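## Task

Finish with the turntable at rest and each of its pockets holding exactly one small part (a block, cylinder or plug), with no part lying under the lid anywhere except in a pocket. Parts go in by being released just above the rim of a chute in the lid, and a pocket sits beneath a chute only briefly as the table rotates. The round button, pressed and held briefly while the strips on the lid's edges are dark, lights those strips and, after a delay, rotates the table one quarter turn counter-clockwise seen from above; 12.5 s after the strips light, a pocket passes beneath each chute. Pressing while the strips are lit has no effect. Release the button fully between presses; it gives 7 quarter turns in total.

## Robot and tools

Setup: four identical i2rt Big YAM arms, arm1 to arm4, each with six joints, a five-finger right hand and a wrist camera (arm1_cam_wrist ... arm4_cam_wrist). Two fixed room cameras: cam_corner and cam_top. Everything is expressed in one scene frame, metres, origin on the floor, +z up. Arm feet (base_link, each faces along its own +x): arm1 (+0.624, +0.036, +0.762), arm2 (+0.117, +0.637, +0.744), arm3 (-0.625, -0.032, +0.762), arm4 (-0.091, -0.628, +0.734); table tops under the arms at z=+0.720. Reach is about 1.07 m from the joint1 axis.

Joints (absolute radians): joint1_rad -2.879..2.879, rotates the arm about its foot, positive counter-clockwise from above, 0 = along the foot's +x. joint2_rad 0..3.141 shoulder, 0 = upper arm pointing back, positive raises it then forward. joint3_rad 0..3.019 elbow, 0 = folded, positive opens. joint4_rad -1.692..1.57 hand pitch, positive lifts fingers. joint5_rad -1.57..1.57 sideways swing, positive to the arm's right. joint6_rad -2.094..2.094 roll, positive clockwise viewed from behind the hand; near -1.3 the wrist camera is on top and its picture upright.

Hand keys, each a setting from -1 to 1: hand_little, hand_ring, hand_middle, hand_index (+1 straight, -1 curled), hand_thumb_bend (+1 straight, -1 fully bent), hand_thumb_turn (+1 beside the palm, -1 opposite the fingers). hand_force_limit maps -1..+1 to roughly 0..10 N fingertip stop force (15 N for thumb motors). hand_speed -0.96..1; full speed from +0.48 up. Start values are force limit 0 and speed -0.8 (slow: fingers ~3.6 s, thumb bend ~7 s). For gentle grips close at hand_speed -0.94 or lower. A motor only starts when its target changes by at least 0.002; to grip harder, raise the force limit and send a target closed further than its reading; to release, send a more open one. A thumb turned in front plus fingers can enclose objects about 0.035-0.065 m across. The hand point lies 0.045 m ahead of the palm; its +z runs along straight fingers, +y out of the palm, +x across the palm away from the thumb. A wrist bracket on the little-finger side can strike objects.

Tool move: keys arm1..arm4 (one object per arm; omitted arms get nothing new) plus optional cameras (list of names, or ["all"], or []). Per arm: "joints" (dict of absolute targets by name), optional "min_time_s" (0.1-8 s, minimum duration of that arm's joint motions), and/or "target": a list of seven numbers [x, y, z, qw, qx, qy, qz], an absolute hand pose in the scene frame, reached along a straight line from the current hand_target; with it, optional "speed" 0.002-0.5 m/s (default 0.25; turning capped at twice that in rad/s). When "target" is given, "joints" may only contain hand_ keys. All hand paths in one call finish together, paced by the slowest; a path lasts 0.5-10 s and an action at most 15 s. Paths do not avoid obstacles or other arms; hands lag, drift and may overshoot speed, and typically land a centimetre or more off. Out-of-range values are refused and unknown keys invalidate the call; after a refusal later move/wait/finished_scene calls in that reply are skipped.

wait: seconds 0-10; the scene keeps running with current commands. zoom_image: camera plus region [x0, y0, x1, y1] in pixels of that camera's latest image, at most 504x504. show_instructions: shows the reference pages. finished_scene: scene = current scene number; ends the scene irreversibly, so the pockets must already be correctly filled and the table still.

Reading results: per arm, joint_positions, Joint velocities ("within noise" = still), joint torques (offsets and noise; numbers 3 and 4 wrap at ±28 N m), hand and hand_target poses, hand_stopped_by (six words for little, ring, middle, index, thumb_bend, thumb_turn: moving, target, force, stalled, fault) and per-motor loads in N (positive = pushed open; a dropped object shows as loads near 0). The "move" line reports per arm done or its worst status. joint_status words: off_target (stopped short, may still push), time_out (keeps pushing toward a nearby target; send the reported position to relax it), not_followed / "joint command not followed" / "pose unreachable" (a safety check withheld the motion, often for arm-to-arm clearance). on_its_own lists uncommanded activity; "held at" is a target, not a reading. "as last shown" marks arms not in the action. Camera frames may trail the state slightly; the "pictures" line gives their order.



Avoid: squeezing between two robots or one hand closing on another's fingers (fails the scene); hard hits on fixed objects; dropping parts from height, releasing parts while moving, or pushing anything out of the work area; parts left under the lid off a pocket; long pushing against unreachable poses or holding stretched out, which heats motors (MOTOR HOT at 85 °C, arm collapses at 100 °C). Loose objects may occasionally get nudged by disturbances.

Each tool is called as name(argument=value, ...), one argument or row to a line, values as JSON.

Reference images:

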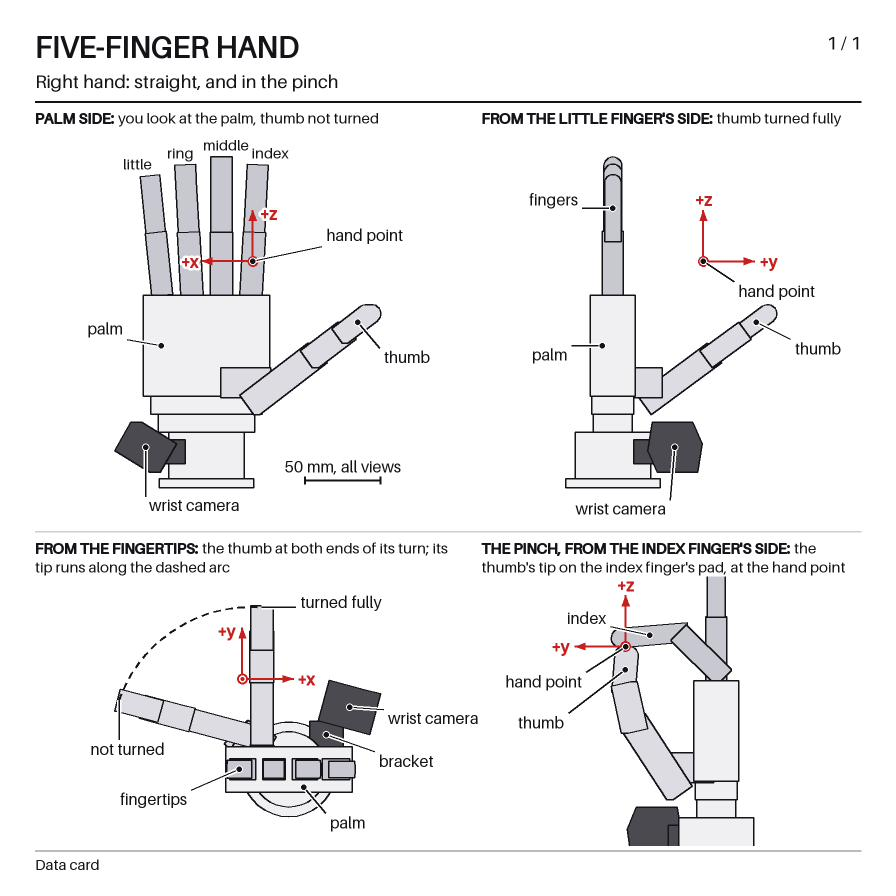

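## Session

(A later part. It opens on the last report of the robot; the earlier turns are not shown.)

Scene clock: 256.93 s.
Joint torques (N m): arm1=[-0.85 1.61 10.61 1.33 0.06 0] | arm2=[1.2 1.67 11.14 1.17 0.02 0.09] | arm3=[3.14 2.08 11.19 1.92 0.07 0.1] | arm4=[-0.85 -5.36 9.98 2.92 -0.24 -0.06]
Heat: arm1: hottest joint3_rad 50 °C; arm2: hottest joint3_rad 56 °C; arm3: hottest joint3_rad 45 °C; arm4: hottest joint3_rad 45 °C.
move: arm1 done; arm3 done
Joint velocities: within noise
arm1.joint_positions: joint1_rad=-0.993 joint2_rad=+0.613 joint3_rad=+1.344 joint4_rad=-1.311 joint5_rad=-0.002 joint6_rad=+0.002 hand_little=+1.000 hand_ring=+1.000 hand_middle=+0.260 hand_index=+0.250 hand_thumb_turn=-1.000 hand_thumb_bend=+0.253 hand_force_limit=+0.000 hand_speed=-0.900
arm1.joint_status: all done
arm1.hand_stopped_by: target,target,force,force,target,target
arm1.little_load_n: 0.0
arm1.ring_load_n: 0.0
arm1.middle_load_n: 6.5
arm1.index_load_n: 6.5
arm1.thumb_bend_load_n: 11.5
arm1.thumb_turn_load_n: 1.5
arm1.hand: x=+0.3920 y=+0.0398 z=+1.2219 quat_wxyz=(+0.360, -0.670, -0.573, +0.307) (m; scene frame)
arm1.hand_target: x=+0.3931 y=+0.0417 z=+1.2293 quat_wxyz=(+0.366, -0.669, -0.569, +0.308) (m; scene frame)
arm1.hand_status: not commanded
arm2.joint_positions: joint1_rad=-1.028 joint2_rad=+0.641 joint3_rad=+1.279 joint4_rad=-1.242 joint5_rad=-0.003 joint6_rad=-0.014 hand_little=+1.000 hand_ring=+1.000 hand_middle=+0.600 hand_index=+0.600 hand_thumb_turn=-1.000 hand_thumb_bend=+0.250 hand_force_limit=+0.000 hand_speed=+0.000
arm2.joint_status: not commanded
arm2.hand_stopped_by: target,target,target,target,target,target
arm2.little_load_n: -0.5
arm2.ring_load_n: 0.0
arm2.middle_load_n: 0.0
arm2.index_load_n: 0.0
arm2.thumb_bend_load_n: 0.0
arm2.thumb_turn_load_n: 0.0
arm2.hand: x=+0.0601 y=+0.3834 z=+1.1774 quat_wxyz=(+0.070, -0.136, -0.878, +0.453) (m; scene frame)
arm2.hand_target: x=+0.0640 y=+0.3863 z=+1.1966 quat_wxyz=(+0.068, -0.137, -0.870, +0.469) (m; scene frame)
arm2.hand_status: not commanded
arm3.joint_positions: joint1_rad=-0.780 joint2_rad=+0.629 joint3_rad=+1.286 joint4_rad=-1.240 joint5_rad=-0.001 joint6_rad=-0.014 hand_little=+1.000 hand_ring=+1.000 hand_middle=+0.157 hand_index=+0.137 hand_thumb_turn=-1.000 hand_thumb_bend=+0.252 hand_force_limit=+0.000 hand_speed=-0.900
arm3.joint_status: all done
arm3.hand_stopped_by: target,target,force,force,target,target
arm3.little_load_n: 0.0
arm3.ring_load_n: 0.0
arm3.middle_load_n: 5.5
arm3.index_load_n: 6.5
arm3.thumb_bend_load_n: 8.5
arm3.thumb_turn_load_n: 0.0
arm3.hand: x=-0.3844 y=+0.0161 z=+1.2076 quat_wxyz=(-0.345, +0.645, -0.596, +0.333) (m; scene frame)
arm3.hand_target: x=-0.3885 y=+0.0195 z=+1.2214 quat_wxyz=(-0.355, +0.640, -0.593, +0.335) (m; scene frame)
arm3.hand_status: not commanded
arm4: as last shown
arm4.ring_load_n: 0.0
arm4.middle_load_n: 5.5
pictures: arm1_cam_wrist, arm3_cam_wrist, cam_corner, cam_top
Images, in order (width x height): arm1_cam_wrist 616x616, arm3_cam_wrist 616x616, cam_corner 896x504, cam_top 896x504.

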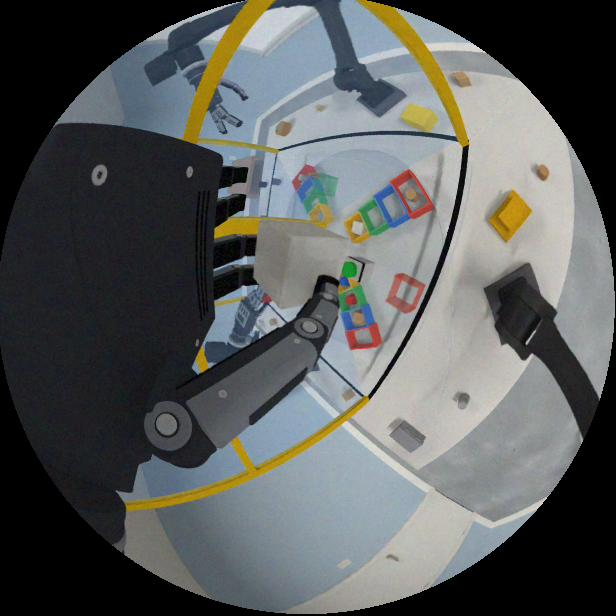

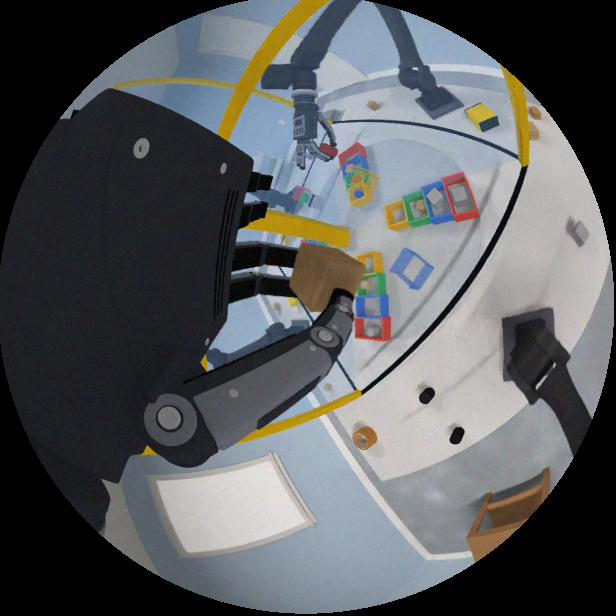

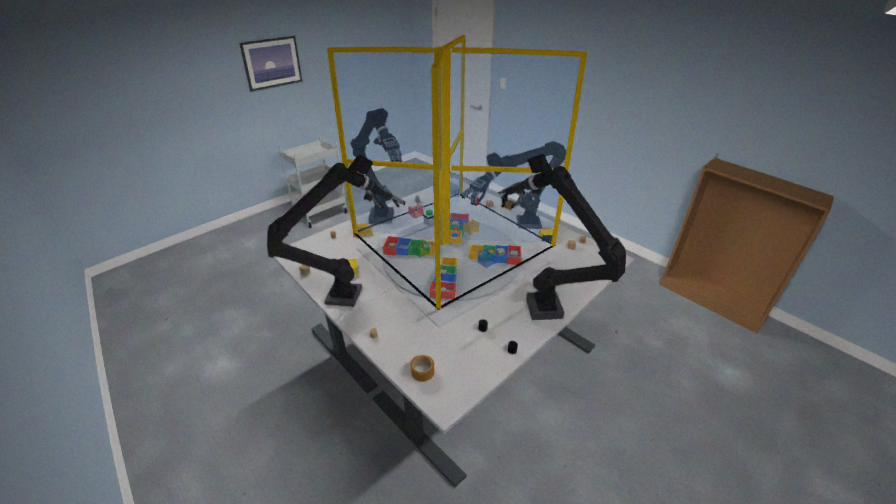

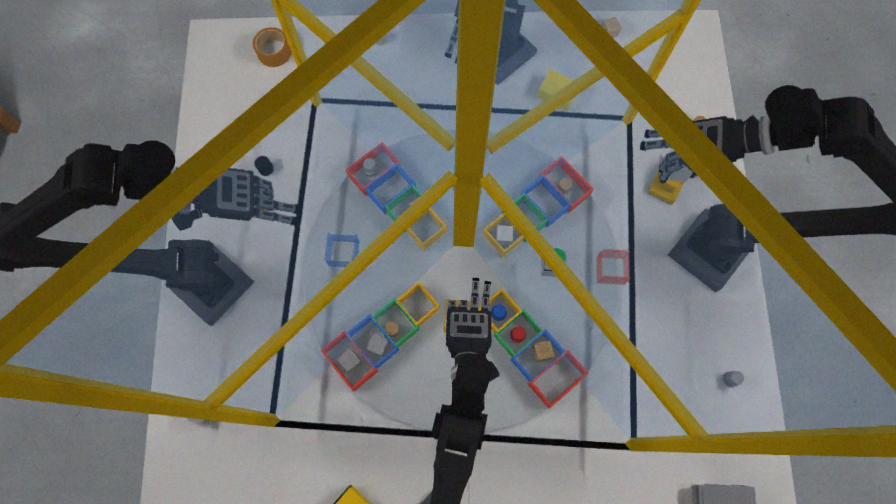

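move(
  arm1={"target": [0.263, -0.077, 1.0, 0.0862, -0.7019, -0.7019, 0.0862], "speed": 0.3},
  arm2={"joints": {"joint1_rad": 0.5, "hand_index": 0.5, "hand_middle": 0.5}, "min_time_s": 4},
  arm3={"target": [-0.278, 0.036, 1.0, 0.3442, -0.5961, 0.6282, -0.3627], "speed": 0.2},
  cameras=["arm2_cam_wrist", "cam_top"],
)

Scene clock: 263.20 s.
Joint torques (N m): arm1=[0.32 -7.82 13.23 0.69 -0.05 0.09] | arm2=[0.85 1.96 11.08 1.31 -0.01 0.07] | arm3=[3.19 0.5 10.48 2.93 0.18 0.11] | arm4=[-0.79 -5.36 9.96 2.92 -0.24 -0.06]
Heat: arm1: hottest joint3_rad 49 °C; arm2: hottest joint3_rad 56 °C; arm3: hottest joint3_rad 45 °C; arm4: hottest joint3_rad 45 °C.
move: arm1 off_target; arm2 done; arm3 done
Joint velocities: within noise
arm1.joint_positions: joint1_rad=-0.629 joint2_rad=+1.283 joint3_rad=+1.250 joint4_rad=-1.340 joint5_rad=+0.053 joint6_rad=+0.204 hand_little=+1.000 hand_ring=+1.000 hand_middle=+0.260 hand_index=+0.250 hand_thumb_turn=-1.000 hand_thumb_bend=+0.253 hand_force_limit=+0.000 hand_speed=-0.900
arm1.joint_status: not commanded
arm1.hand_stopped_by: target,target,force,force,target,target
arm1.little_load_n: 0.0
arm1.ring_load_n: 0.0
arm1.middle_load_n: 7.0
arm1.index_load_n: 7.0
arm1.thumb_bend_load_n: 11.5
arm1.thumb_turn_load_n: 2.0
arm1.hand: x=+0.2741 y=-0.0698 z=+0.9838 quat_wxyz=(+0.075, -0.704, -0.703, +0.065) (m; scene frame)
arm1.hand_target: x=+0.2636 y=-0.0768 z=+1.0000 quat_wxyz=(+0.086, -0.702, -0.702, +0.086) (m; scene frame)
arm1.hand_status: off_target (0.021 m and 2.8 deg from the pose sent, 0.282 m and 43.3 deg at the start)
arm2.joint_positions: joint1_rad=+0.491 joint2_rad=+0.641 joint3_rad=+1.279 joint4_rad=-1.242 joint5_rad=-0.002 joint6_rad=-0.014 hand_little=+1.000 hand_ring=+1.000 hand_middle=+0.500 hand_index=+0.500 hand_thumb_turn=-1.000 hand_thumb_bend=+0.250 hand_force_limit=+0.000 hand_speed=+0.000
arm2.joint_status: all done
arm2.hand_stopped_by: target,target,target,target,target,target
arm2.little_load_n: 0.0
arm2.ring_load_n: 0.0
arm2.middle_load_n: 0.0
arm2.index_load_n: 0.0
arm2.thumb_bend_load_n: 0.0
arm2.thumb_turn_load_n: 0.0
arm2.hand: x=+0.3562 y=+0.5689 z=+1.1835 quat_wxyz=(-0.269, +0.501, -0.727, +0.385) (m; scene frame)
arm2.hand_target: x=+0.3530 y=+0.5727 z=+1.2026 quat_wxyz=(-0.281, +0.494, -0.721, +0.395) (m; scene frame)
arm2.hand_status: not commanded
arm3.joint_positions: joint1_rad=-0.658 joint2_rad=+0.675 joint3_rad=+0.686 joint4_rad=-0.570 joint5_rad=+0.207 joint6_rad=+0.119 hand_little=+1.000 hand_ring=+1.000 hand_middle=+0.157 hand_index=+0.137 hand_thumb_turn=-1.000 hand_thumb_bend=+0.252 hand_force_limit=+0.000 hand_speed=-0.900
arm3.joint_status: not commanded
arm3.hand_stopped_by: target,target,force,force,target,target
arm3.little_load_n: 0.0
arm3.ring_load_n: 0.0
arm3.middle_load_n: 6.0
arm3.index_load_n: 7.0
arm3.thumb_bend_load_n: 8.5
arm3.thumb_turn_load_n: 0.0
arm3.hand: x=-0.2823 y=+0.0304 z=+0.9981 quat_wxyz=(-0.336, +0.599, -0.629, +0.364) (m; scene frame)
arm3.hand_target: x=-0.2782 y=+0.0360 z=+1.0001 quat_wxyz=(-0.344, +0.596, -0.628, +0.363) (m; scene frame)
arm3.hand_status: done (0.007 m and 1.0 deg from the pose sent, 0.234 m and 7.6 deg at the start)
arm4.joint_positions: joint1_rad=-1.016 joint2_rad=+0.910 joint3_rad=+0.841 joint4_rad=-0.315 joint5_rad=-0.191 joint6_rad=-0.059 hand_little=+1.000 hand_ring=+1.000 hand_middle=+0.189 hand_index=+0.121 hand_thumb_turn=-1.000 hand_thumb_bend=+0.252 hand_force_limit=+0.100 hand_speed=-0.900
arm4.joint_status: not commanded
arm4.hand_stopped_by: target,target,force,force,target,target
arm4.little_load_n: 0.0
arm4.ring_load_n: 0.0
arm4.middle_load_n: 5.5
arm4.index_load_n: 4.0
arm4.thumb_bend_load_n: 7.5
arm4.thumb_turn_load_n: -0.5
arm4.hand: x=-0.0422 y=-0.1840 z=+1.0243 quat_wxyz=(-0.562, +0.827, -0.026, +0.007) (m; scene frame)
arm4.hand_target: x=-0.0371 y=-0.1802 z=+1.0301 quat_wxyz=(-0.573, +0.819, -0.021, +0.015) (m; scene frame)
arm4.hand_status: not commanded
pictures: arm2_cam_wrist, cam_top
Images, in order (width x height): arm2_cam_wrist 616x616, cam_top 896x504.

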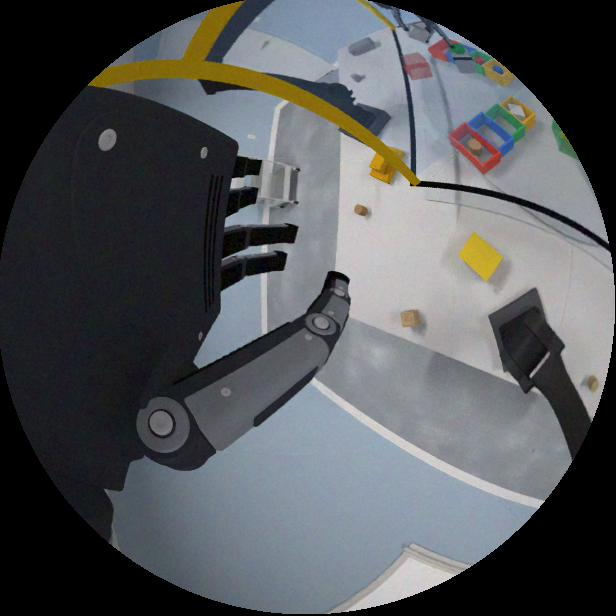

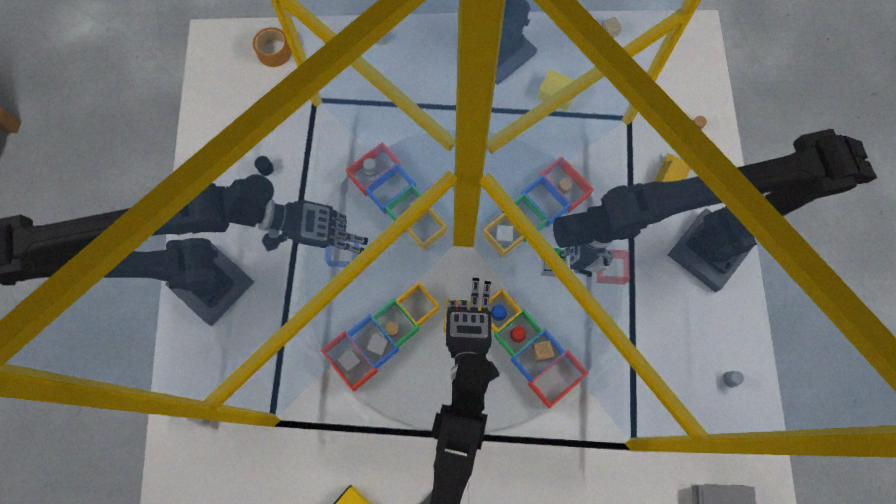

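move(
  arm2={"target": [0.59, 0.44, 0.93, 0.1962, -0.2802, 0.7698, -0.539], "speed": 0.25},
  cameras=["arm2_cam_wrist", "cam_top", "cam_corner"],
)

Scene clock: 266.10 s.
Joint torques (N m): arm1=[0.26 -7.82 13.23 0.65 -0.05 0.08] | arm2=[1.2 -4.31 8.77 2.15 0.22 0.09] | arm3=[3.08 0.32 10.54 2.93 0.2 0.11] | arm4=[-0.79 -5.36 9.98 2.92 -0.24 -0.06]
Heat: arm1: hottest joint3_rad 49 °C; arm2: hottest joint3_rad 56 °C; arm3: hottest joint3_rad 45 °C; arm4: hottest joint3_rad 46 °C.
move: arm2 done
Joint velocities: within noise
arm1, arm3, arm4: as last shown
arm1.middle_load_n: 6.5
arm1.thumb_turn_load_n: 1.5
arm2.joint_positions: joint1_rad=+0.603 joint2_rad=+1.199 joint3_rad=+0.740 joint4_rad=+0.033 joint5_rad=+0.584 joint6_rad=+0.213 hand_little=+1.000 hand_ring=+1.000 hand_middle=+0.500 hand_index=+0.500 hand_thumb_turn=-1.000 hand_thumb_bend=+0.250 hand_force_limit=+0.000 hand_speed=+0.000
arm2.joint_status: not commanded
arm2.hand_stopped_by: target,target,target,target,target,target
arm2.little_load_n: 0.0
arm2.ring_load_n: 0.0
arm2.middle_load_n: 0.0
arm2.index_load_n: 0.0
arm2.thumb_bend_load_n: 0.0
arm2.thumb_turn_load_n: 0.0
arm2.hand: x=+0.5839 y=+0.4362 z=+0.9326 quat_wxyz=(-0.191, +0.283, -0.769, +0.540) (m; scene frame)
arm2.hand_target: x=+0.5898 y=+0.4400 z=+0.9300 quat_wxyz=(-0.196, +0.280, -0.770, +0.539) (m; scene frame)
arm2.hand_status: done (0.008 m and 0.7 deg from the pose sent, 0.368 m and 32.5 deg at the start)
arm3.ring_load_n: -0.5
arm3.middle_load_n: 5.5
arm3.index_load_n: 6.5
arm3.thumb_bend_load_n: 9.0
arm3.thumb_turn_load_n: 0.5
arm4.thumb_bend_load_n: 7.0
pictures: arm2_cam_wrist, cam_corner, cam_top
Images, in order (width x height): arm2_cam_wrist 616x616, cam_corner 896x504, cam_top 896x504.

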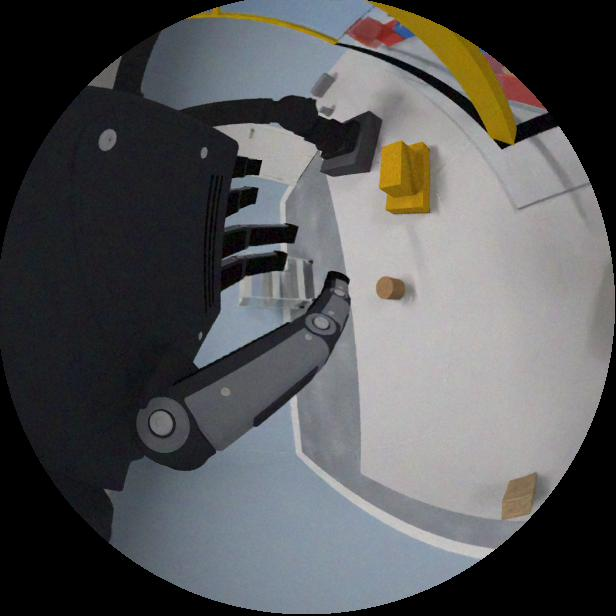

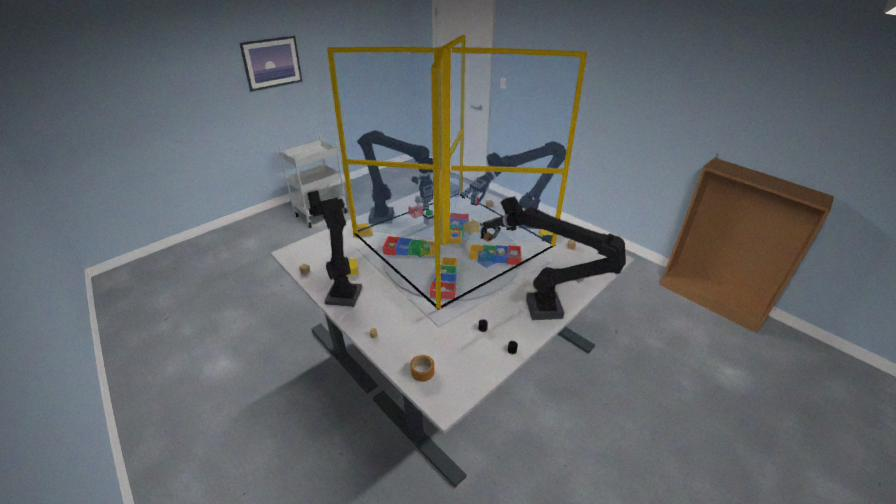

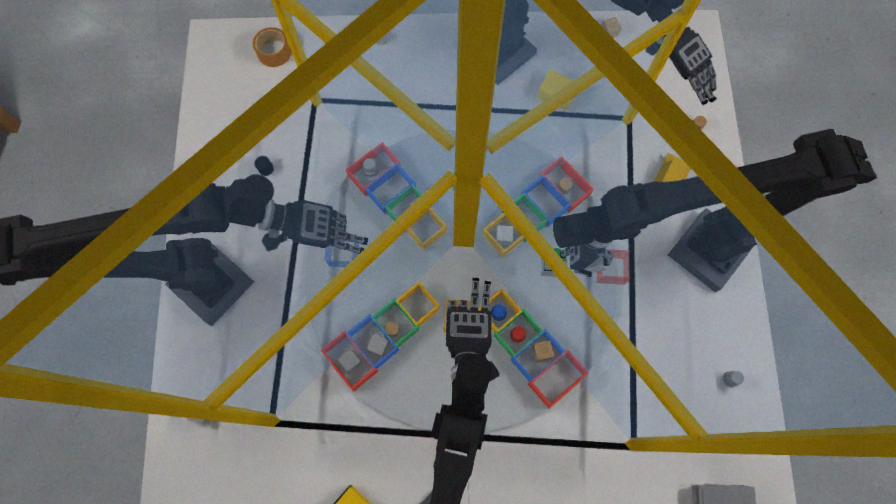

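move(
  arm2={"target": [0.65, 0.447, 0.84, 0.1962, -0.2802, 0.7698, -0.539], "speed": 0.2},
  cameras=["arm2_cam_wrist"],
)

zoom_image(
  camera="arm2_cam_wrist",
  region=[300, 180, 460, 340],
)

Scene clock: 268.23 s.
Joint torques (N m): arm1=[0.21 -7.77 13.2 0.7 -0.03 0.08] | arm2=[1.26 -6.71 8.8 2.11 0.25 0.06] | arm3=[3.14 0.32 10.45 2.92 0.19 0.11] | arm4=[-0.79 -5.36 9.98 2.91 -0.24 -0.06]
Heat: arm1: hottest joint3_rad 49 °C; arm2: hottest joint3_rad 55 °C; arm3: hottest joint3_rad 45 °C; arm4: hottest joint3_rad 46 °C.
move: arm2 off_target
Joint velocities: within noise
arm1, arm3, arm4: as last shown
arm1.middle_load_n: 7.0
arm2.joint_positions: joint1_rad=+0.653 joint2_rad=+1.516 joint3_rad=+0.740 joint4_rad=+0.317 joint5_rad=+0.628 joint6_rad=+0.239 hand_little=+1.000 hand_ring=+1.000 hand_middle=+0.500 hand_index=+0.500 hand_thumb_turn=-1.000 hand_thumb_bend=+0.250 hand_force_limit=+0.000 hand_speed=+0.000
arm2.joint_status: not commanded
arm2.hand_stopped_by: target,target,target,target,target,target
arm2.little_load_n: 0.5
arm2.ring_load_n: 0.0
arm2.middle_load_n: 0.0
arm2.index_load_n: -0.5
arm2.thumb_bend_load_n: 0.0
arm2.thumb_turn_load_n: 0.0
arm2.hand: x=+0.6367 y=+0.4447 z=+0.8345 quat_wxyz=(-0.184, +0.288, -0.772, +0.536) (m; scene frame)
arm2.hand_target: x=+0.6495 y=+0.4471 z=+0.8400 quat_wxyz=(-0.196, +0.280, -0.770, +0.539) (m; scene frame)
arm2.hand_status: off_target (0.015 m and 1.6 deg from the pose sent, 0.114 m and 0.7 deg at the start)
arm3.ring_load_n: 0.0
arm3.thumb_turn_load_n: 0.0
arm4.ring_load_n: -0.5
arm4.middle_load_n: 5.0
arm4.index_load_n: 4.5
arm4.thumb_bend_load_n: 7.5
pictures: arm2_cam_wrist
Images, in order (width x height): arm2_cam_wrist 616x616.

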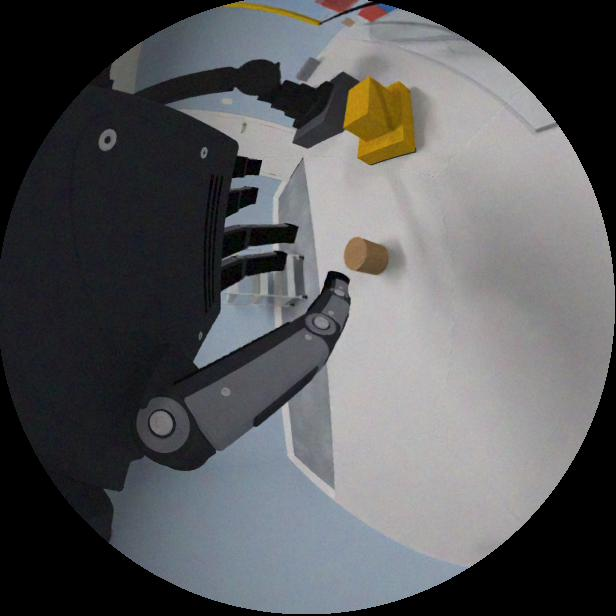

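Scaled by 3.150 from the camera's 616x616 image, which has a finer 880x880 frame.

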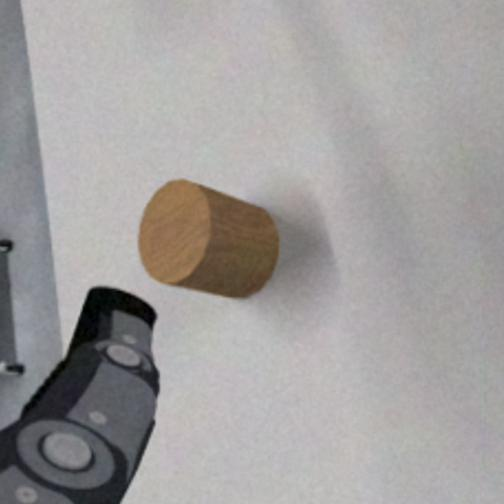

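move(
  arm2={"target": [0.653, 0.435, 0.79, 0.1962, -0.2802, 0.7698, -0.539], "speed": 0.12},
  cameras=["arm2_cam_wrist"],
)

zoom_image(
  camera="arm2_cam_wrist",
  region=[260, 180, 420, 340],
)

Scene clock: 269.80 s.
Joint torques (N m): arm1=[0.15 -7.88 13.26 0.68 -0.05 0.08] | arm2=[-0.32 -7.41 6.11 2.13 -0.04 -0.1] | arm3=[3.14 0.26 10.54 2.92 0.2 0.1] | arm4=[-0.85 -5.36 9.98 2.92 -0.24 -0.06]
Heat: arm1: hottest joint3_rad 49 °C; arm2: hottest joint3_rad 55 °C; arm3: hottest joint3_rad 45 °C; arm4: hottest joint3_rad 46 °C.
move: arm2 off_target
Joint velocities: within noise
arm1, arm3, arm4: as last shown
arm1.middle_load_n: 6.5
arm2.joint_positions: joint1_rad=+0.645 joint2_rad=+1.645 joint3_rad=+0.740 joint4_rad=+0.483 joint5_rad=+0.609 joint6_rad=+0.239 hand_little=+1.000 hand_ring=+1.000 hand_middle=+0.500 hand_index=+0.500 hand_thumb_turn=-1.000 hand_thumb_bend=+0.250 hand_force_limit=+0.000 hand_speed=+0.000
arm2.joint_status: not commanded
arm2.hand_stopped_by: target,target,target,target,target,target
arm2.little_load_n: 0.0
arm2.ring_load_n: 0.0
arm2.middle_load_n: 0.0
arm2.index_load_n: 0.0
arm2.thumb_bend_load_n: 0.0
arm2.thumb_turn_load_n: 0.0
arm2.hand: x=+0.6552 y=+0.4403 z=+0.8001 quat_wxyz=(-0.202, +0.281, -0.767, +0.541) (m; scene frame)
arm2.hand_target: x=+0.6527 y=+0.4353 z=+0.7901 quat_wxyz=(-0.196, +0.280, -0.770, +0.539) (m; scene frame)
arm2.hand_status: off_target (0.012 m and 0.8 deg from the pose sent, 0.048 m and 1.6 deg at the start)
arm3.thumb_bend_load_n: 8.5
arm4.ring_load_n: 0.0
arm4.middle_load_n: 5.5
arm4.thumb_bend_load_n: 7.0
arm4.thumb_turn_load_n: 0.0
pictures: arm2_cam_wrist
Images, in order (width x height): arm2_cam_wrist 616x616.

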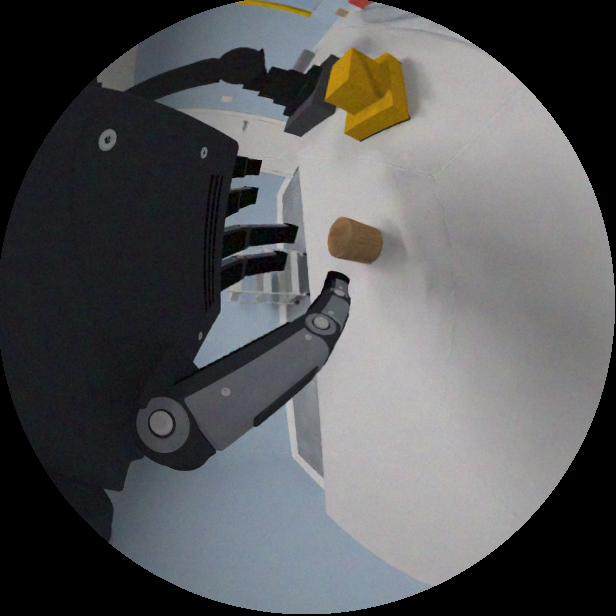

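Scaled by 3.150 from the camera's 616x616 image, which has a finer 880x880 frame.

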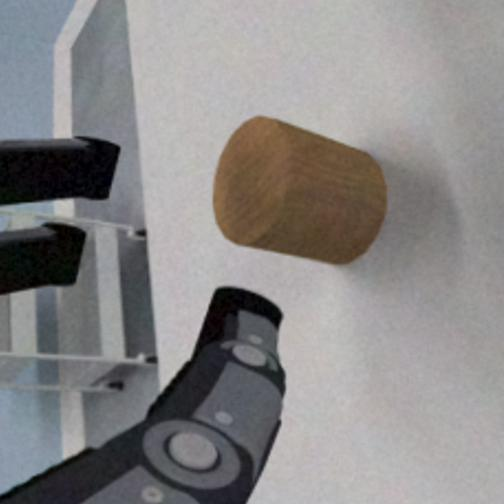

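move(
  arm2={"target": [0.639, 0.419, 0.785, 0.1962, -0.2802, 0.7698, -0.539], "speed": 0.12},
  cameras=["arm2_cam_wrist"],
)

zoom_image(
  camera="arm2_cam_wrist",
  region=[260, 180, 420, 340],
)

Scene clock: 271.27 s.
Joint torques (N m): arm1=[0.38 -7.71 13.24 0.68 -0.04 0.08] | arm2=[-0.09 -7.82 5.42 2.13 -0.04 -0.22] | arm3=[3.08 0.38 10.52 2.93 0.2 0.1] | arm4=[-0.79 -5.36 9.96 2.92 -0.24 -0.06]
Heat: arm1: hottest joint3_rad 49 °C; arm2: hottest joint3_rad 54 °C; arm3: hottest joint3_rad 45 °C; arm4: hottest joint3_rad 46 °C.
move: arm2 off_target
Joint velocities: within noise
arm1, arm3, arm4: as last shown
arm2.joint_positions: joint1_rad=+0.596 joint2_rad=+1.645 joint3_rad=+0.716 joint4_rad=+0.522 joint5_rad=+0.568 joint6_rad=+0.230 hand_little=+1.000 hand_ring=+1.000 hand_middle=+0.500 hand_index=+0.500 hand_thumb_turn=-1.000 hand_thumb_bend=+0.250 hand_force_limit=+0.000 hand_speed=+0.000
arm2.joint_status: not commanded
arm2.hand_stopped_by: target,target,target,target,target,target
arm2.little_load_n: 0.0
arm2.ring_load_n: -0.5
arm2.middle_load_n: 0.0
arm2.index_load_n: 0.0
arm2.thumb_bend_load_n: 0.0
arm2.thumb_turn_load_n: 0.0
arm2.hand: x=+0.6440 y=+0.4220 z=+0.7955 quat_wxyz=(-0.205, +0.274, -0.769, +0.540) (m; scene frame)
arm2.hand_target: x=+0.6387 y=+0.4191 z=+0.7851 quat_wxyz=(-0.196, +0.280, -0.770, +0.539) (m; scene frame)
arm2.hand_status: off_target (0.012 m and 1.2 deg from the pose sent, 0.031 m and 0.8 deg at the start)
arm3.little_load_n: 0.5
arm3.thumb_turn_load_n: 0.5
arm4.index_load_n: 4.0
arm4.thumb_turn_load_n: -0.5
pictures: arm2_cam_wrist
Images, in order (width x height): arm2_cam_wrist 616x616.

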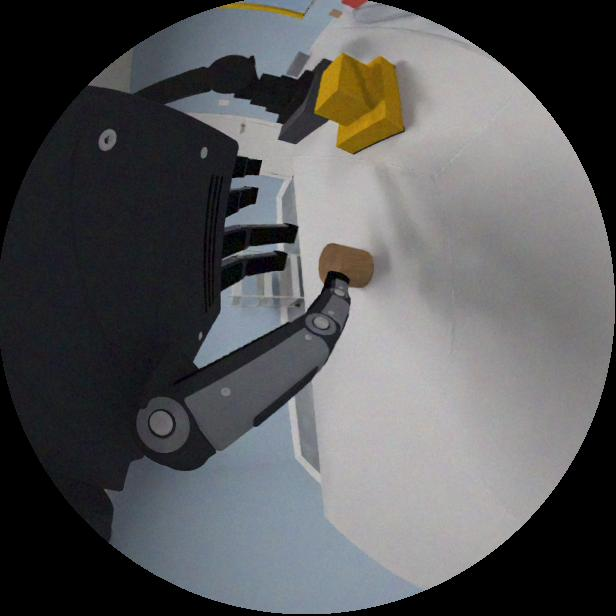

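Scaled by 3.150 from the camera's 616x616 image, which has a finer 880x880 frame.

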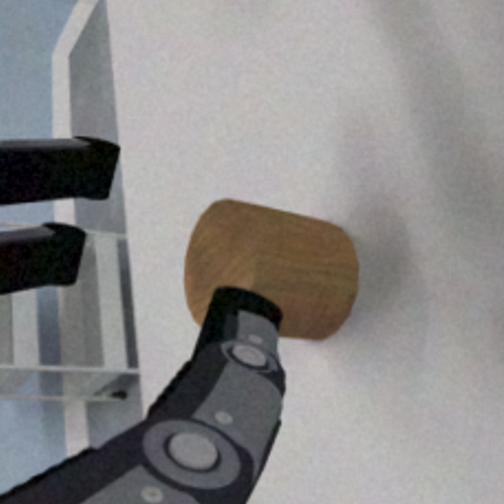

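move(
  arm2={"target": [0.642, 0.4175, 0.743, 0.1962, -0.2802, 0.7698, -0.539], "speed": 0.12},
  cameras=["arm2_cam_wrist"],
)

zoom_image(
  camera="arm2_cam_wrist",
  region=[200, 180, 400, 380],
)

Scene clock: 272.83 s.
Joint torques (N m): arm1=[0.44 -7.77 13.24 0.65 -0.04 0.08] | arm2=[-0.56 -7.88 5 2.17 -0.04 -0.21] | arm3=[3.14 0.26 10.51 2.93 0.19 0.11] | arm4=[-0.85 -5.36 9.98 2.92 -0.24 -0.06]
Heat: arm1: hottest joint3_rad 49 °C; arm2: hottest joint3_rad 54 °C; arm3: hottest joint3_rad 45 °C; arm4: hottest joint3_rad 46 °C.
move: arm2 off_target
Joint velocities: within noise
arm1, arm3, arm4: as last shown
arm1.little_load_n: -0.5
arm1.middle_load_n: 7.0
arm1.thumb_turn_load_n: 2.0
arm2.joint_positions: joint1_rad=+0.596 joint2_rad=+1.764 joint3_rad=+0.704 joint4_rad=+0.655 joint5_rad=+0.565 joint6_rad=+0.228 hand_little=+1.000 hand_ring=+1.000 hand_middle=+0.500 hand_index=+0.500 hand_thumb_turn=-1.000 hand_thumb_bend=+0.250 hand_force_limit=+0.000 hand_speed=+0.000
arm2.joint_status: not commanded
arm2.hand_stopped_by: target,target,target,target,target,target
arm2.little_load_n: 0.0
arm2.ring_load_n: 0.0
arm2.middle_load_n: 0.0
arm2.index_load_n: 0.0
arm2.thumb_bend_load_n: 0.0
arm2.thumb_turn_load_n: 0.0
arm2.hand: x=+0.6466 y=+0.4223 z=+0.7544 quat_wxyz=(-0.206, +0.275, -0.768, +0.540) (m; scene frame)
arm2.hand_target: x=+0.6417 y=+0.4177 z=+0.7431 quat_wxyz=(-0.196, +0.280, -0.770, +0.539) (m; scene frame)
arm2.hand_status: off_target (0.013 m and 1.3 deg from the pose sent, 0.053 m and 1.3 deg at the start)
arm3.little_load_n: 0.0
arm3.index_load_n: 7.0
arm4.index_load_n: 4.5
pictures: arm2_cam_wrist
Images, in order (width x height): arm2_cam_wrist 616x616.

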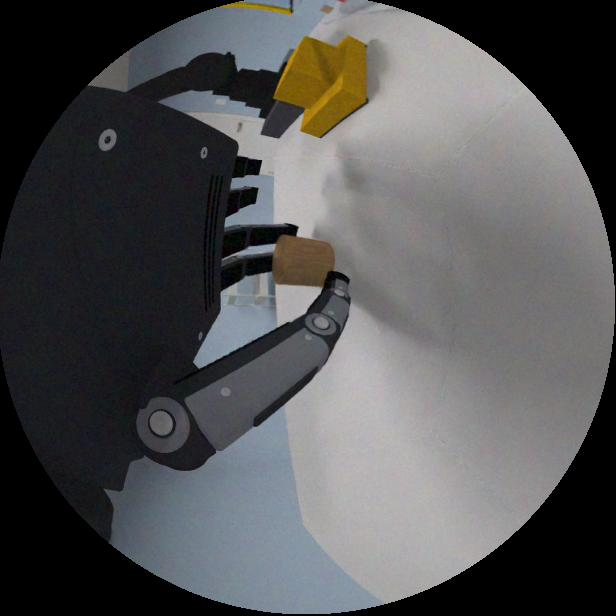

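Scaled by 2.520 from the camera's 616x616 image, which has a finer 880x880 frame.

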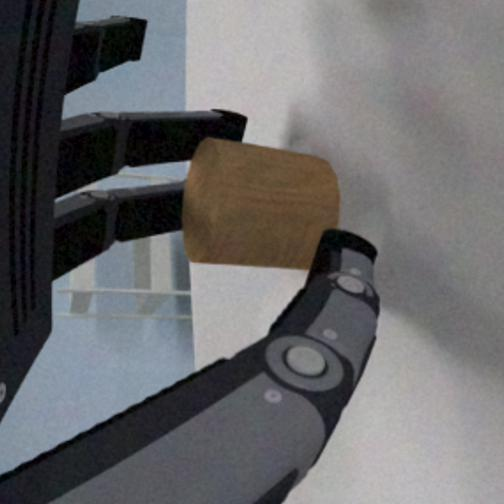

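move(
  arm2={"target": [0.643, 0.4165, 0.735, 0.1962, -0.2802, 0.7698, -0.539], "speed": 0.1},
  cameras=[],
)

move(
  arm2={"joints": {"hand_index": -0.3, "hand_middle": -0.3, "hand_force_limit": 0, "hand_speed": -0.9}},
  cameras=["arm2_cam_wrist"],
)

zoom_image(
  camera="arm2_cam_wrist",
  region=[200, 180, 400, 380],
)

Scene clock: 274.13 s.
Joint torques (N m): arm1=[0.21 -7.77 13.26 0.64 -0.05 0.08] | arm2=[-0.56 -7.53 4.97 2.06 -0.05 -0.21] | arm3=[2.96 0.32 10.5 2.89 0.17 0.11] | arm4=[-0.79 -5.36 9.98 2.92 -0.24 -0.06]
Heat: arm1: hottest joint3_rad 49 °C; arm2: hottest joint3_rad 53 °C; arm3: hottest joint3_rad 45 °C; arm4: hottest joint3_rad 46 °C.
move: arm2 off_target
Joint velocities: within noise
arm1, arm3, arm4: as last shown
arm1.little_load_n: 0.0
arm1.index_load_n: 6.5
arm2.joint_positions: joint1_rad=+0.595 joint2_rad=+1.782 joint3_rad=+0.704 joint4_rad=+0.680 joint5_rad=+0.563 joint6_rad=+0.227 hand_little=+1.000 hand_ring=+1.000 hand_middle=+0.500 hand_index=+0.500 hand_thumb_turn=-1.000 hand_thumb_bend=+0.250 hand_force_limit=+0.000 hand_speed=+0.000
arm2.joint_status: not commanded
arm2.hand_stopped_by: target,target,target,target,target,target
arm2.little_load_n: 0.0
arm2.ring_load_n: 0.0
arm2.middle_load_n: 0.0
arm2.index_load_n: 0.0
arm2.thumb_bend_load_n: -0.5
arm2.thumb_turn_load_n: 0.0
arm2.hand: x=+0.6479 y=+0.4216 z=+0.7499 quat_wxyz=(-0.208, +0.274, -0.767, +0.542) (m; scene frame)
arm2.hand_target: x=+0.6425 y=+0.4168 z=+0.7354 quat_wxyz=(-0.196, +0.280, -0.770, +0.539) (m; scene frame)
arm2.hand_status: off_target (0.017 m and 1.6 deg from the pose sent, 0.021 m and 1.3 deg at the start)
arm3.thumb_turn_load_n: 0.0
arm4.little_load_n: -0.5
arm4.index_load_n: 4.0
arm4.thumb_bend_load_n: 7.5
pictures: none
No camera images: "cameras" was empty.

Scene clock: 277.17 s.
Joint torques (N m): arm1=[0.32 -7.94 13.29 0.7 -0.04 0.09] | arm2=[0.03 -7.36 5 1.51 -0.06 -0.23] | arm3=[3.19 0.44 10.51 3 0.19 0.1] | arm4=[-0.79 -5.36 9.98 2.92 -0.24 -0.06]
Heat: arm1: hottest joint3_rad 49 °C; arm2: hottest joint3_rad 52 °C; arm3: hottest joint3_rad 45 °C; arm4: hottest joint3_rad 46 °C.
move: arm2 off_target
Joint velocities: within noise
arm1, arm3, arm4: as last shown
arm1.index_load_n: 7.0
arm2.joint_positions: joint1_rad=+0.591 joint2_rad=+1.783 joint3_rad=+0.704 joint4_rad=+0.694 joint5_rad=+0.563 joint6_rad=+0.227 hand_little=+1.000 hand_ring=+1.000 hand_middle=+0.121 hand_index=+0.121 hand_thumb_turn=-1.000 hand_thumb_bend=+0.253 hand_force_limit=+0.000 hand_speed=-0.900
arm2.joint_status: hand_middle off_target (ended at +0.121, target -0.300); hand_index off_target (ended at +0.121, target -0.300); the others done
arm2.hand_stopped_by: target,target,force,force,target,target
arm2.little_load_n: 0.0
arm2.ring_load_n: -0.5
arm2.middle_load_n: 6.0
arm2.index_load_n: 6.5
arm2.thumb_bend_load_n: 11.0
arm2.thumb_turn_load_n: 0.5
arm2.hand: x=+0.6491 y=+0.4192 z=+0.7528 quat_wxyz=(-0.212, +0.269, -0.765, +0.545) (m; scene frame)
arm2.hand_target: x=+0.6425 y=+0.4167 z=+0.7354 quat_wxyz=(-0.196, +0.280, -0.770, +0.539) (m; scene frame)
arm2.hand_status: not commanded
arm3.index_load_n: 6.5
arm4.little_load_n: 0.0
arm4.middle_load_n: 5.0
arm4.index_load_n: 4.5
arm4.thumb_bend_load_n: 7.0
pictures: arm2_cam_wrist
Images, in order (width x height): arm2_cam_wrist 616x616.

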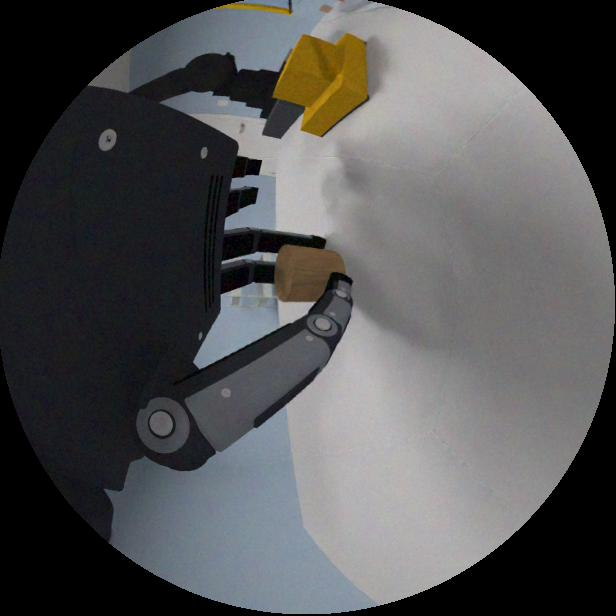

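Scaled by 2.520 from the camera's 616x616 image, which has a finer 880x880 frame.

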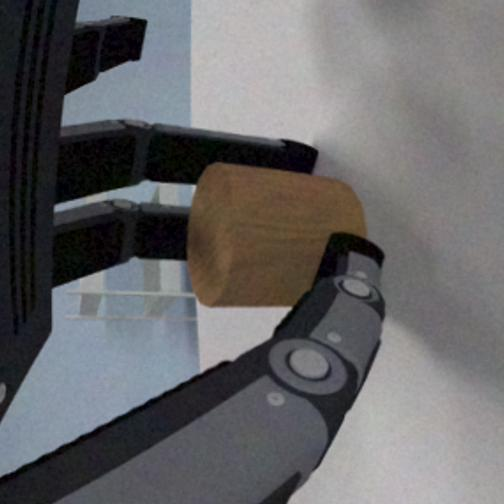

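move(
  arm2={"target": [0.63, 0.44, 0.88, 0.1962, -0.2802, 0.7698, -0.539], "speed": 0.12},
  cameras=["arm2_cam_wrist"],
)

move(
  arm2={"joints": {"joint2_rad": 0.637, "joint3_rad": 1.319, "joint4_rad": -1.15, "joint5_rad": 0, "joint6_rad": 0}, "min_time_s": 3},
  cameras=["arm2_cam_wrist"],
)

move(
  arm2={"joints": {"joint1_rad": -1.02}, "min_time_s": 3.5},
  cameras=["arm2_cam_wrist", "cam_top"],
)

Scene clock: 279.57 s.
Joint torques (N m): arm1=[0.44 -7.94 13.23 0.65 -0.05 0.07] | arm2=[1.38 -7.36 10.5 1.16 0.24 0.06] | arm3=[3.31 0.26 10.5 2.92 0.21 0.11] | arm4=[-0.79 -5.36 9.96 2.91 -0.24 -0.06]
Heat: arm1: hottest joint3_rad 48 °C; arm2: hottest joint3_rad 52 °C; arm3: hottest joint3_rad 45 °C; arm4: hottest joint3_rad 46 °C.
move: arm2 off_target
Joint velocities: within noise
arm1.joint_positions: joint1_rad=-0.629 joint2_rad=+1.283 joint3_rad=+1.250 joint4_rad=-1.340 joint5_rad=+0.053 joint6_rad=+0.204 hand_little=+1.000 hand_ring=+1.000 hand_middle=+0.260 hand_index=+0.250 hand_thumb_turn=-1.000 hand_thumb_bend=+0.253 hand_force_limit=+0.000 hand_speed=-0.900
arm1.joint_status: not commanded
arm1.hand_stopped_by: target,target,force,force,target,target
arm1.little_load_n: -0.5
arm1.ring_load_n: 0.0
arm1.middle_load_n: 7.0
arm1.index_load_n: 7.0
arm1.thumb_bend_load_n: 11.5
arm1.thumb_turn_load_n: 1.5
arm1.hand: x=+0.2741 y=-0.0698 z=+0.9838 quat_wxyz=(+0.075, -0.704, -0.703, +0.065) (m; scene frame)
arm1.hand_target: x=+0.2636 y=-0.0768 z=+1.0000 quat_wxyz=(+0.086, -0.702, -0.702, +0.086) (m; scene frame)
arm1.hand_status: not commanded
arm2.joint_positions: joint1_rad=+0.625 joint2_rad=+1.408 joint3_rad=+0.721 joint4_rad=+0.220 joint5_rad=+0.604 joint6_rad=+0.227 hand_little=+1.000 hand_ring=+1.000 hand_middle=+0.121 hand_index=+0.121 hand_thumb_turn=-1.000 hand_thumb_bend=+0.253 hand_force_limit=+0.000 hand_speed=-0.900
arm2.joint_status: not commanded
arm2.hand_stopped_by: target,target,force,force,target,target
arm2.little_load_n: 0.0
arm2.ring_load_n: 0.0
arm2.middle_load_n: 5.5
arm2.index_load_n: 6.0
arm2.thumb_bend_load_n: 11.5
arm2.thumb_turn_load_n: 0.5
arm2.hand: x=+0.6131 y=+0.4385 z=+0.8589 quat_wxyz=(-0.179, +0.290, -0.775, +0.532) (m; scene frame)
arm2.hand_target: x=+0.6291 y=+0.4403 z=+0.8802 quat_wxyz=(-0.196, +0.280, -0.770, +0.539) (m; scene frame)
arm2.hand_status: off_target (0.027 m and 2.5 deg from the pose sent, 0.130 m and 2.4 deg at the start)
arm3.joint_positions: joint1_rad=-0.658 joint2_rad=+0.675 joint3_rad=+0.686 joint4_rad=-0.570 joint5_rad=+0.207 joint6_rad=+0.119 hand_little=+1.000 hand_ring=+1.000 hand_middle=+0.157 hand_index=+0.137 hand_thumb_turn=-1.000 hand_thumb_bend=+0.252 hand_force_limit=+0.000 hand_speed=-0.900
arm3.joint_status: not commanded
arm3.hand_stopped_by: target,target,force,force,target,target
arm3.little_load_n: 0.0
arm3.ring_load_n: 0.0
arm3.middle_load_n: 5.5
arm3.index_load_n: 6.5
arm3.thumb_bend_load_n: 8.5
arm3.thumb_turn_load_n: 0.0
arm3.hand: x=-0.2823 y=+0.0304 z=+0.9981 quat_wxyz=(-0.336, +0.599, -0.629, +0.364) (m; scene frame)
arm3.hand_target: x=-0.2782 y=+0.0360 z=+1.0001 quat_wxyz=(-0.344, +0.596, -0.628, +0.363) (m; scene frame)
arm3.hand_status: not commanded
arm4.joint_positions: joint1_rad=-1.016 joint2_rad=+0.910 joint3_rad=+0.841 joint4_rad=-0.315 joint5_rad=-0.191 joint6_rad=-0.059 hand_little=+1.000 hand_ring=+1.000 hand_middle=+0.189 hand_index=+0.121 hand_thumb_turn=-1.000 hand_thumb_bend=+0.252 hand_force_limit=+0.100 hand_speed=-0.900
arm4.joint_status: not commanded
arm4.hand_stopped_by: target,target,force,force,target,target
arm4.little_load_n: 0.0
arm4.ring_load_n: 0.0
arm4.middle_load_n: 5.5
arm4.index_load_n: 4.5
arm4.thumb_bend_load_n: 7.5
arm4.thumb_turn_load_n: -0.5
arm4.hand: x=-0.0422 y=-0.1840 z=+1.0243 quat_wxyz=(-0.562, +0.827, -0.026, +0.007) (m; scene frame)
arm4.hand_target: x=-0.0371 y=-0.1802 z=+1.0301 quat_wxyz=(-0.573, +0.819, -0.021, +0.015) (m; scene frame)
arm4.hand_status: not commanded
pictures: arm2_cam_wrist
Images, in order (width x height): arm2_cam_wrist 616x616.

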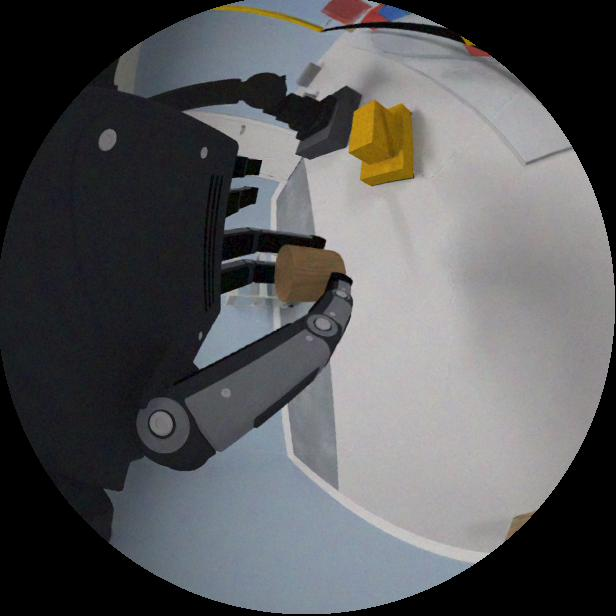

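Scene clock: 283.17 s.
Joint torques (N m): arm1=[0.44 -7.82 13.22 0.64 -0.04 0.09] | arm2=[1.14 2.55 10.95 1.35 -0.24 -0.19] | arm3=[3.08 0.5 10.55 2.91 0.21 0.12] | arm4=[-0.79 -5.36 9.96 2.92 -0.24 -0.06]
Heat: arm1: hottest joint3_rad 48 °C; arm2: hottest joint3_rad 52 °C; arm3: hottest joint3_rad 45 °C; arm4: hottest joint3_rad 46 °C.
move: arm2 done
Joint velocities: within noise
arm1, arm3, arm4: as last shown
arm1.little_load_n: 0.0
arm1.thumb_turn_load_n: 2.0
arm2.joint_positions: joint1_rad=+0.625 joint2_rad=+0.636 joint3_rad=+1.282 joint4_rad=-1.142 joint5_rad=+0.003 joint6_rad=+0.014 hand_little=+1.000 hand_ring=+1.000 hand_middle=+0.121 hand_index=+0.121 hand_thumb_turn=-1.000 hand_thumb_bend=+0.253 hand_force_limit=+0.000 hand_speed=-0.900
arm2.joint_status: all done
arm2.hand_stopped_by: target,target,force,force,target,target
arm2.little_load_n: 0.5
arm2.ring_load_n: 0.5
arm2.middle_load_n: 5.5
arm2.index_load_n: 6.0
arm2.thumb_bend_load_n: 11.5
arm2.thumb_turn_load_n: 0.5
arm2.hand: x=+0.3796 y=+0.5986 z=+1.2074 quat_wxyz=(-0.326, +0.522, -0.678, +0.401) (m; scene frame)
arm2.hand_target: x=+0.3764 y=+0.6018 z=+1.2238 quat_wxyz=(-0.334, +0.526, -0.666, +0.410) (m; scene frame)
arm2.hand_status: not commanded
arm4.index_load_n: 4.0
pictures: arm2_cam_wrist
Images, in order (width x height): arm2_cam_wrist 616x616.

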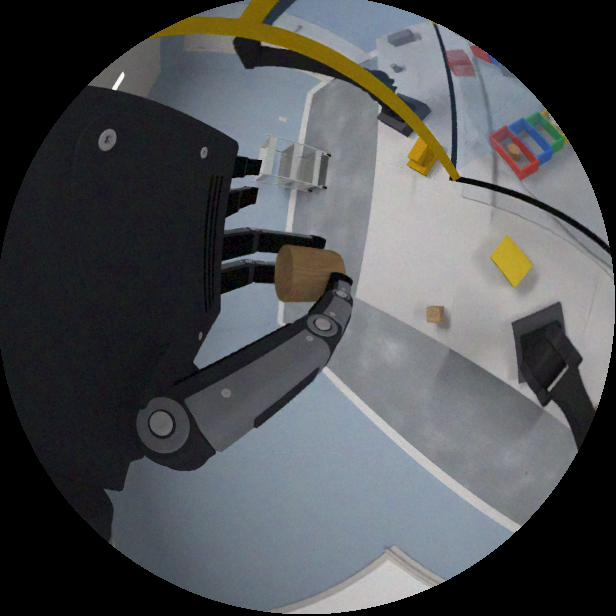

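Scene clock: 287.13 s.
Joint torques (N m): arm1=[0.26 -7.71 13.24 0.65 -0.04 0.08] | arm2=[-0.21 2.14 10.96 1.33 -0.16 -0.21] | arm3=[2.96 0.44 10.51 2.95 0.17 0.11] | arm4=[-0.85 -5.36 9.98 2.91 -0.24 -0.06]
Heat: arm1: hottest joint3_rad 48 °C; arm2: hottest joint3_rad 52 °C; arm3: hottest joint3_rad 45 °C; arm4: hottest joint3_rad 46 °C.
move: arm2 done
Joint velocities: within noise
arm1, arm3, arm4: as last shown
arm1.ring_load_n: -0.5
arm1.thumb_bend_load_n: 12.0
arm1.thumb_turn_load_n: 1.5
arm2.joint_positions: joint1_rad=-1.011 joint2_rad=+0.636 joint3_rad=+1.282 joint4_rad=-1.142 joint5_rad=+0.002 joint6_rad=+0.013 hand_little=+1.000 hand_ring=+1.000 hand_middle=+0.121 hand_index=+0.121 hand_thumb_turn=-1.000 hand_thumb_bend=+0.253 hand_force_limit=+0.000 hand_speed=-0.900
arm2.joint_status: all done
arm2.hand_stopped_by: target,target,force,force,target,target
arm2.little_load_n: 0.0
arm2.ring_load_n: 0.0
arm2.middle_load_n: 5.5
arm2.index_load_n: 6.0
arm2.thumb_bend_load_n: 12.0
arm2.thumb_turn_load_n: 0.0
arm2.hand: x=+0.0594 y=+0.3652 z=+1.2005 quat_wxyz=(+0.069, -0.138, -0.851, +0.502) (m; scene frame)
arm2.hand_target: x=+0.0572 y=+0.3688 z=+1.2169 quat_wxyz=(+0.076, -0.135, -0.845, +0.513) (m; scene frame)
arm2.hand_status: not commanded
arm3.index_load_n: 7.0
arm3.thumb_turn_load_n: 0.5
arm4.index_load_n: 4.5
arm4.thumb_bend_load_n: 7.0
pictures: arm2_cam_wrist, cam_top
Images, in order (width x height): arm2_cam_wrist 616x616, cam_top 896x504.

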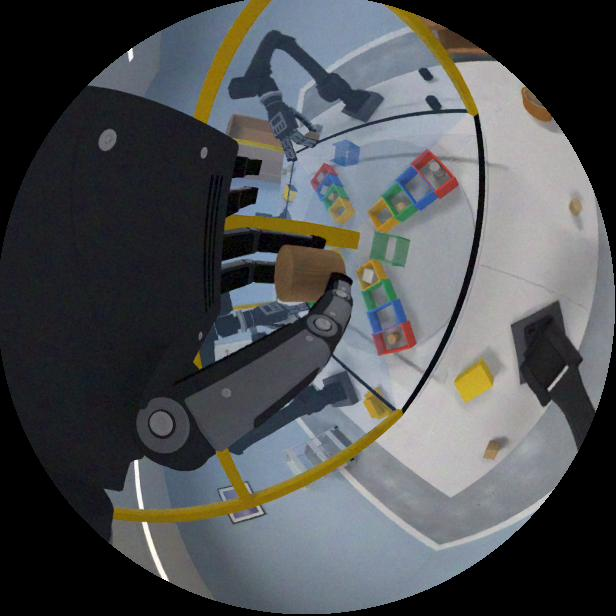

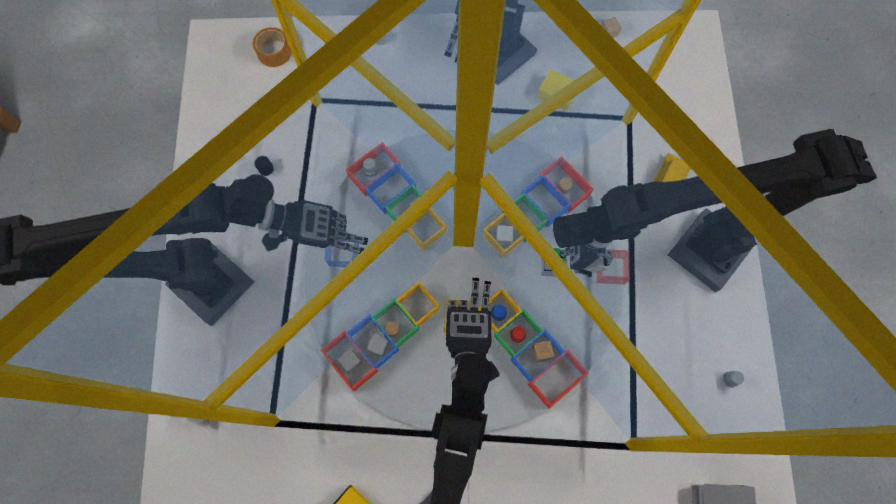

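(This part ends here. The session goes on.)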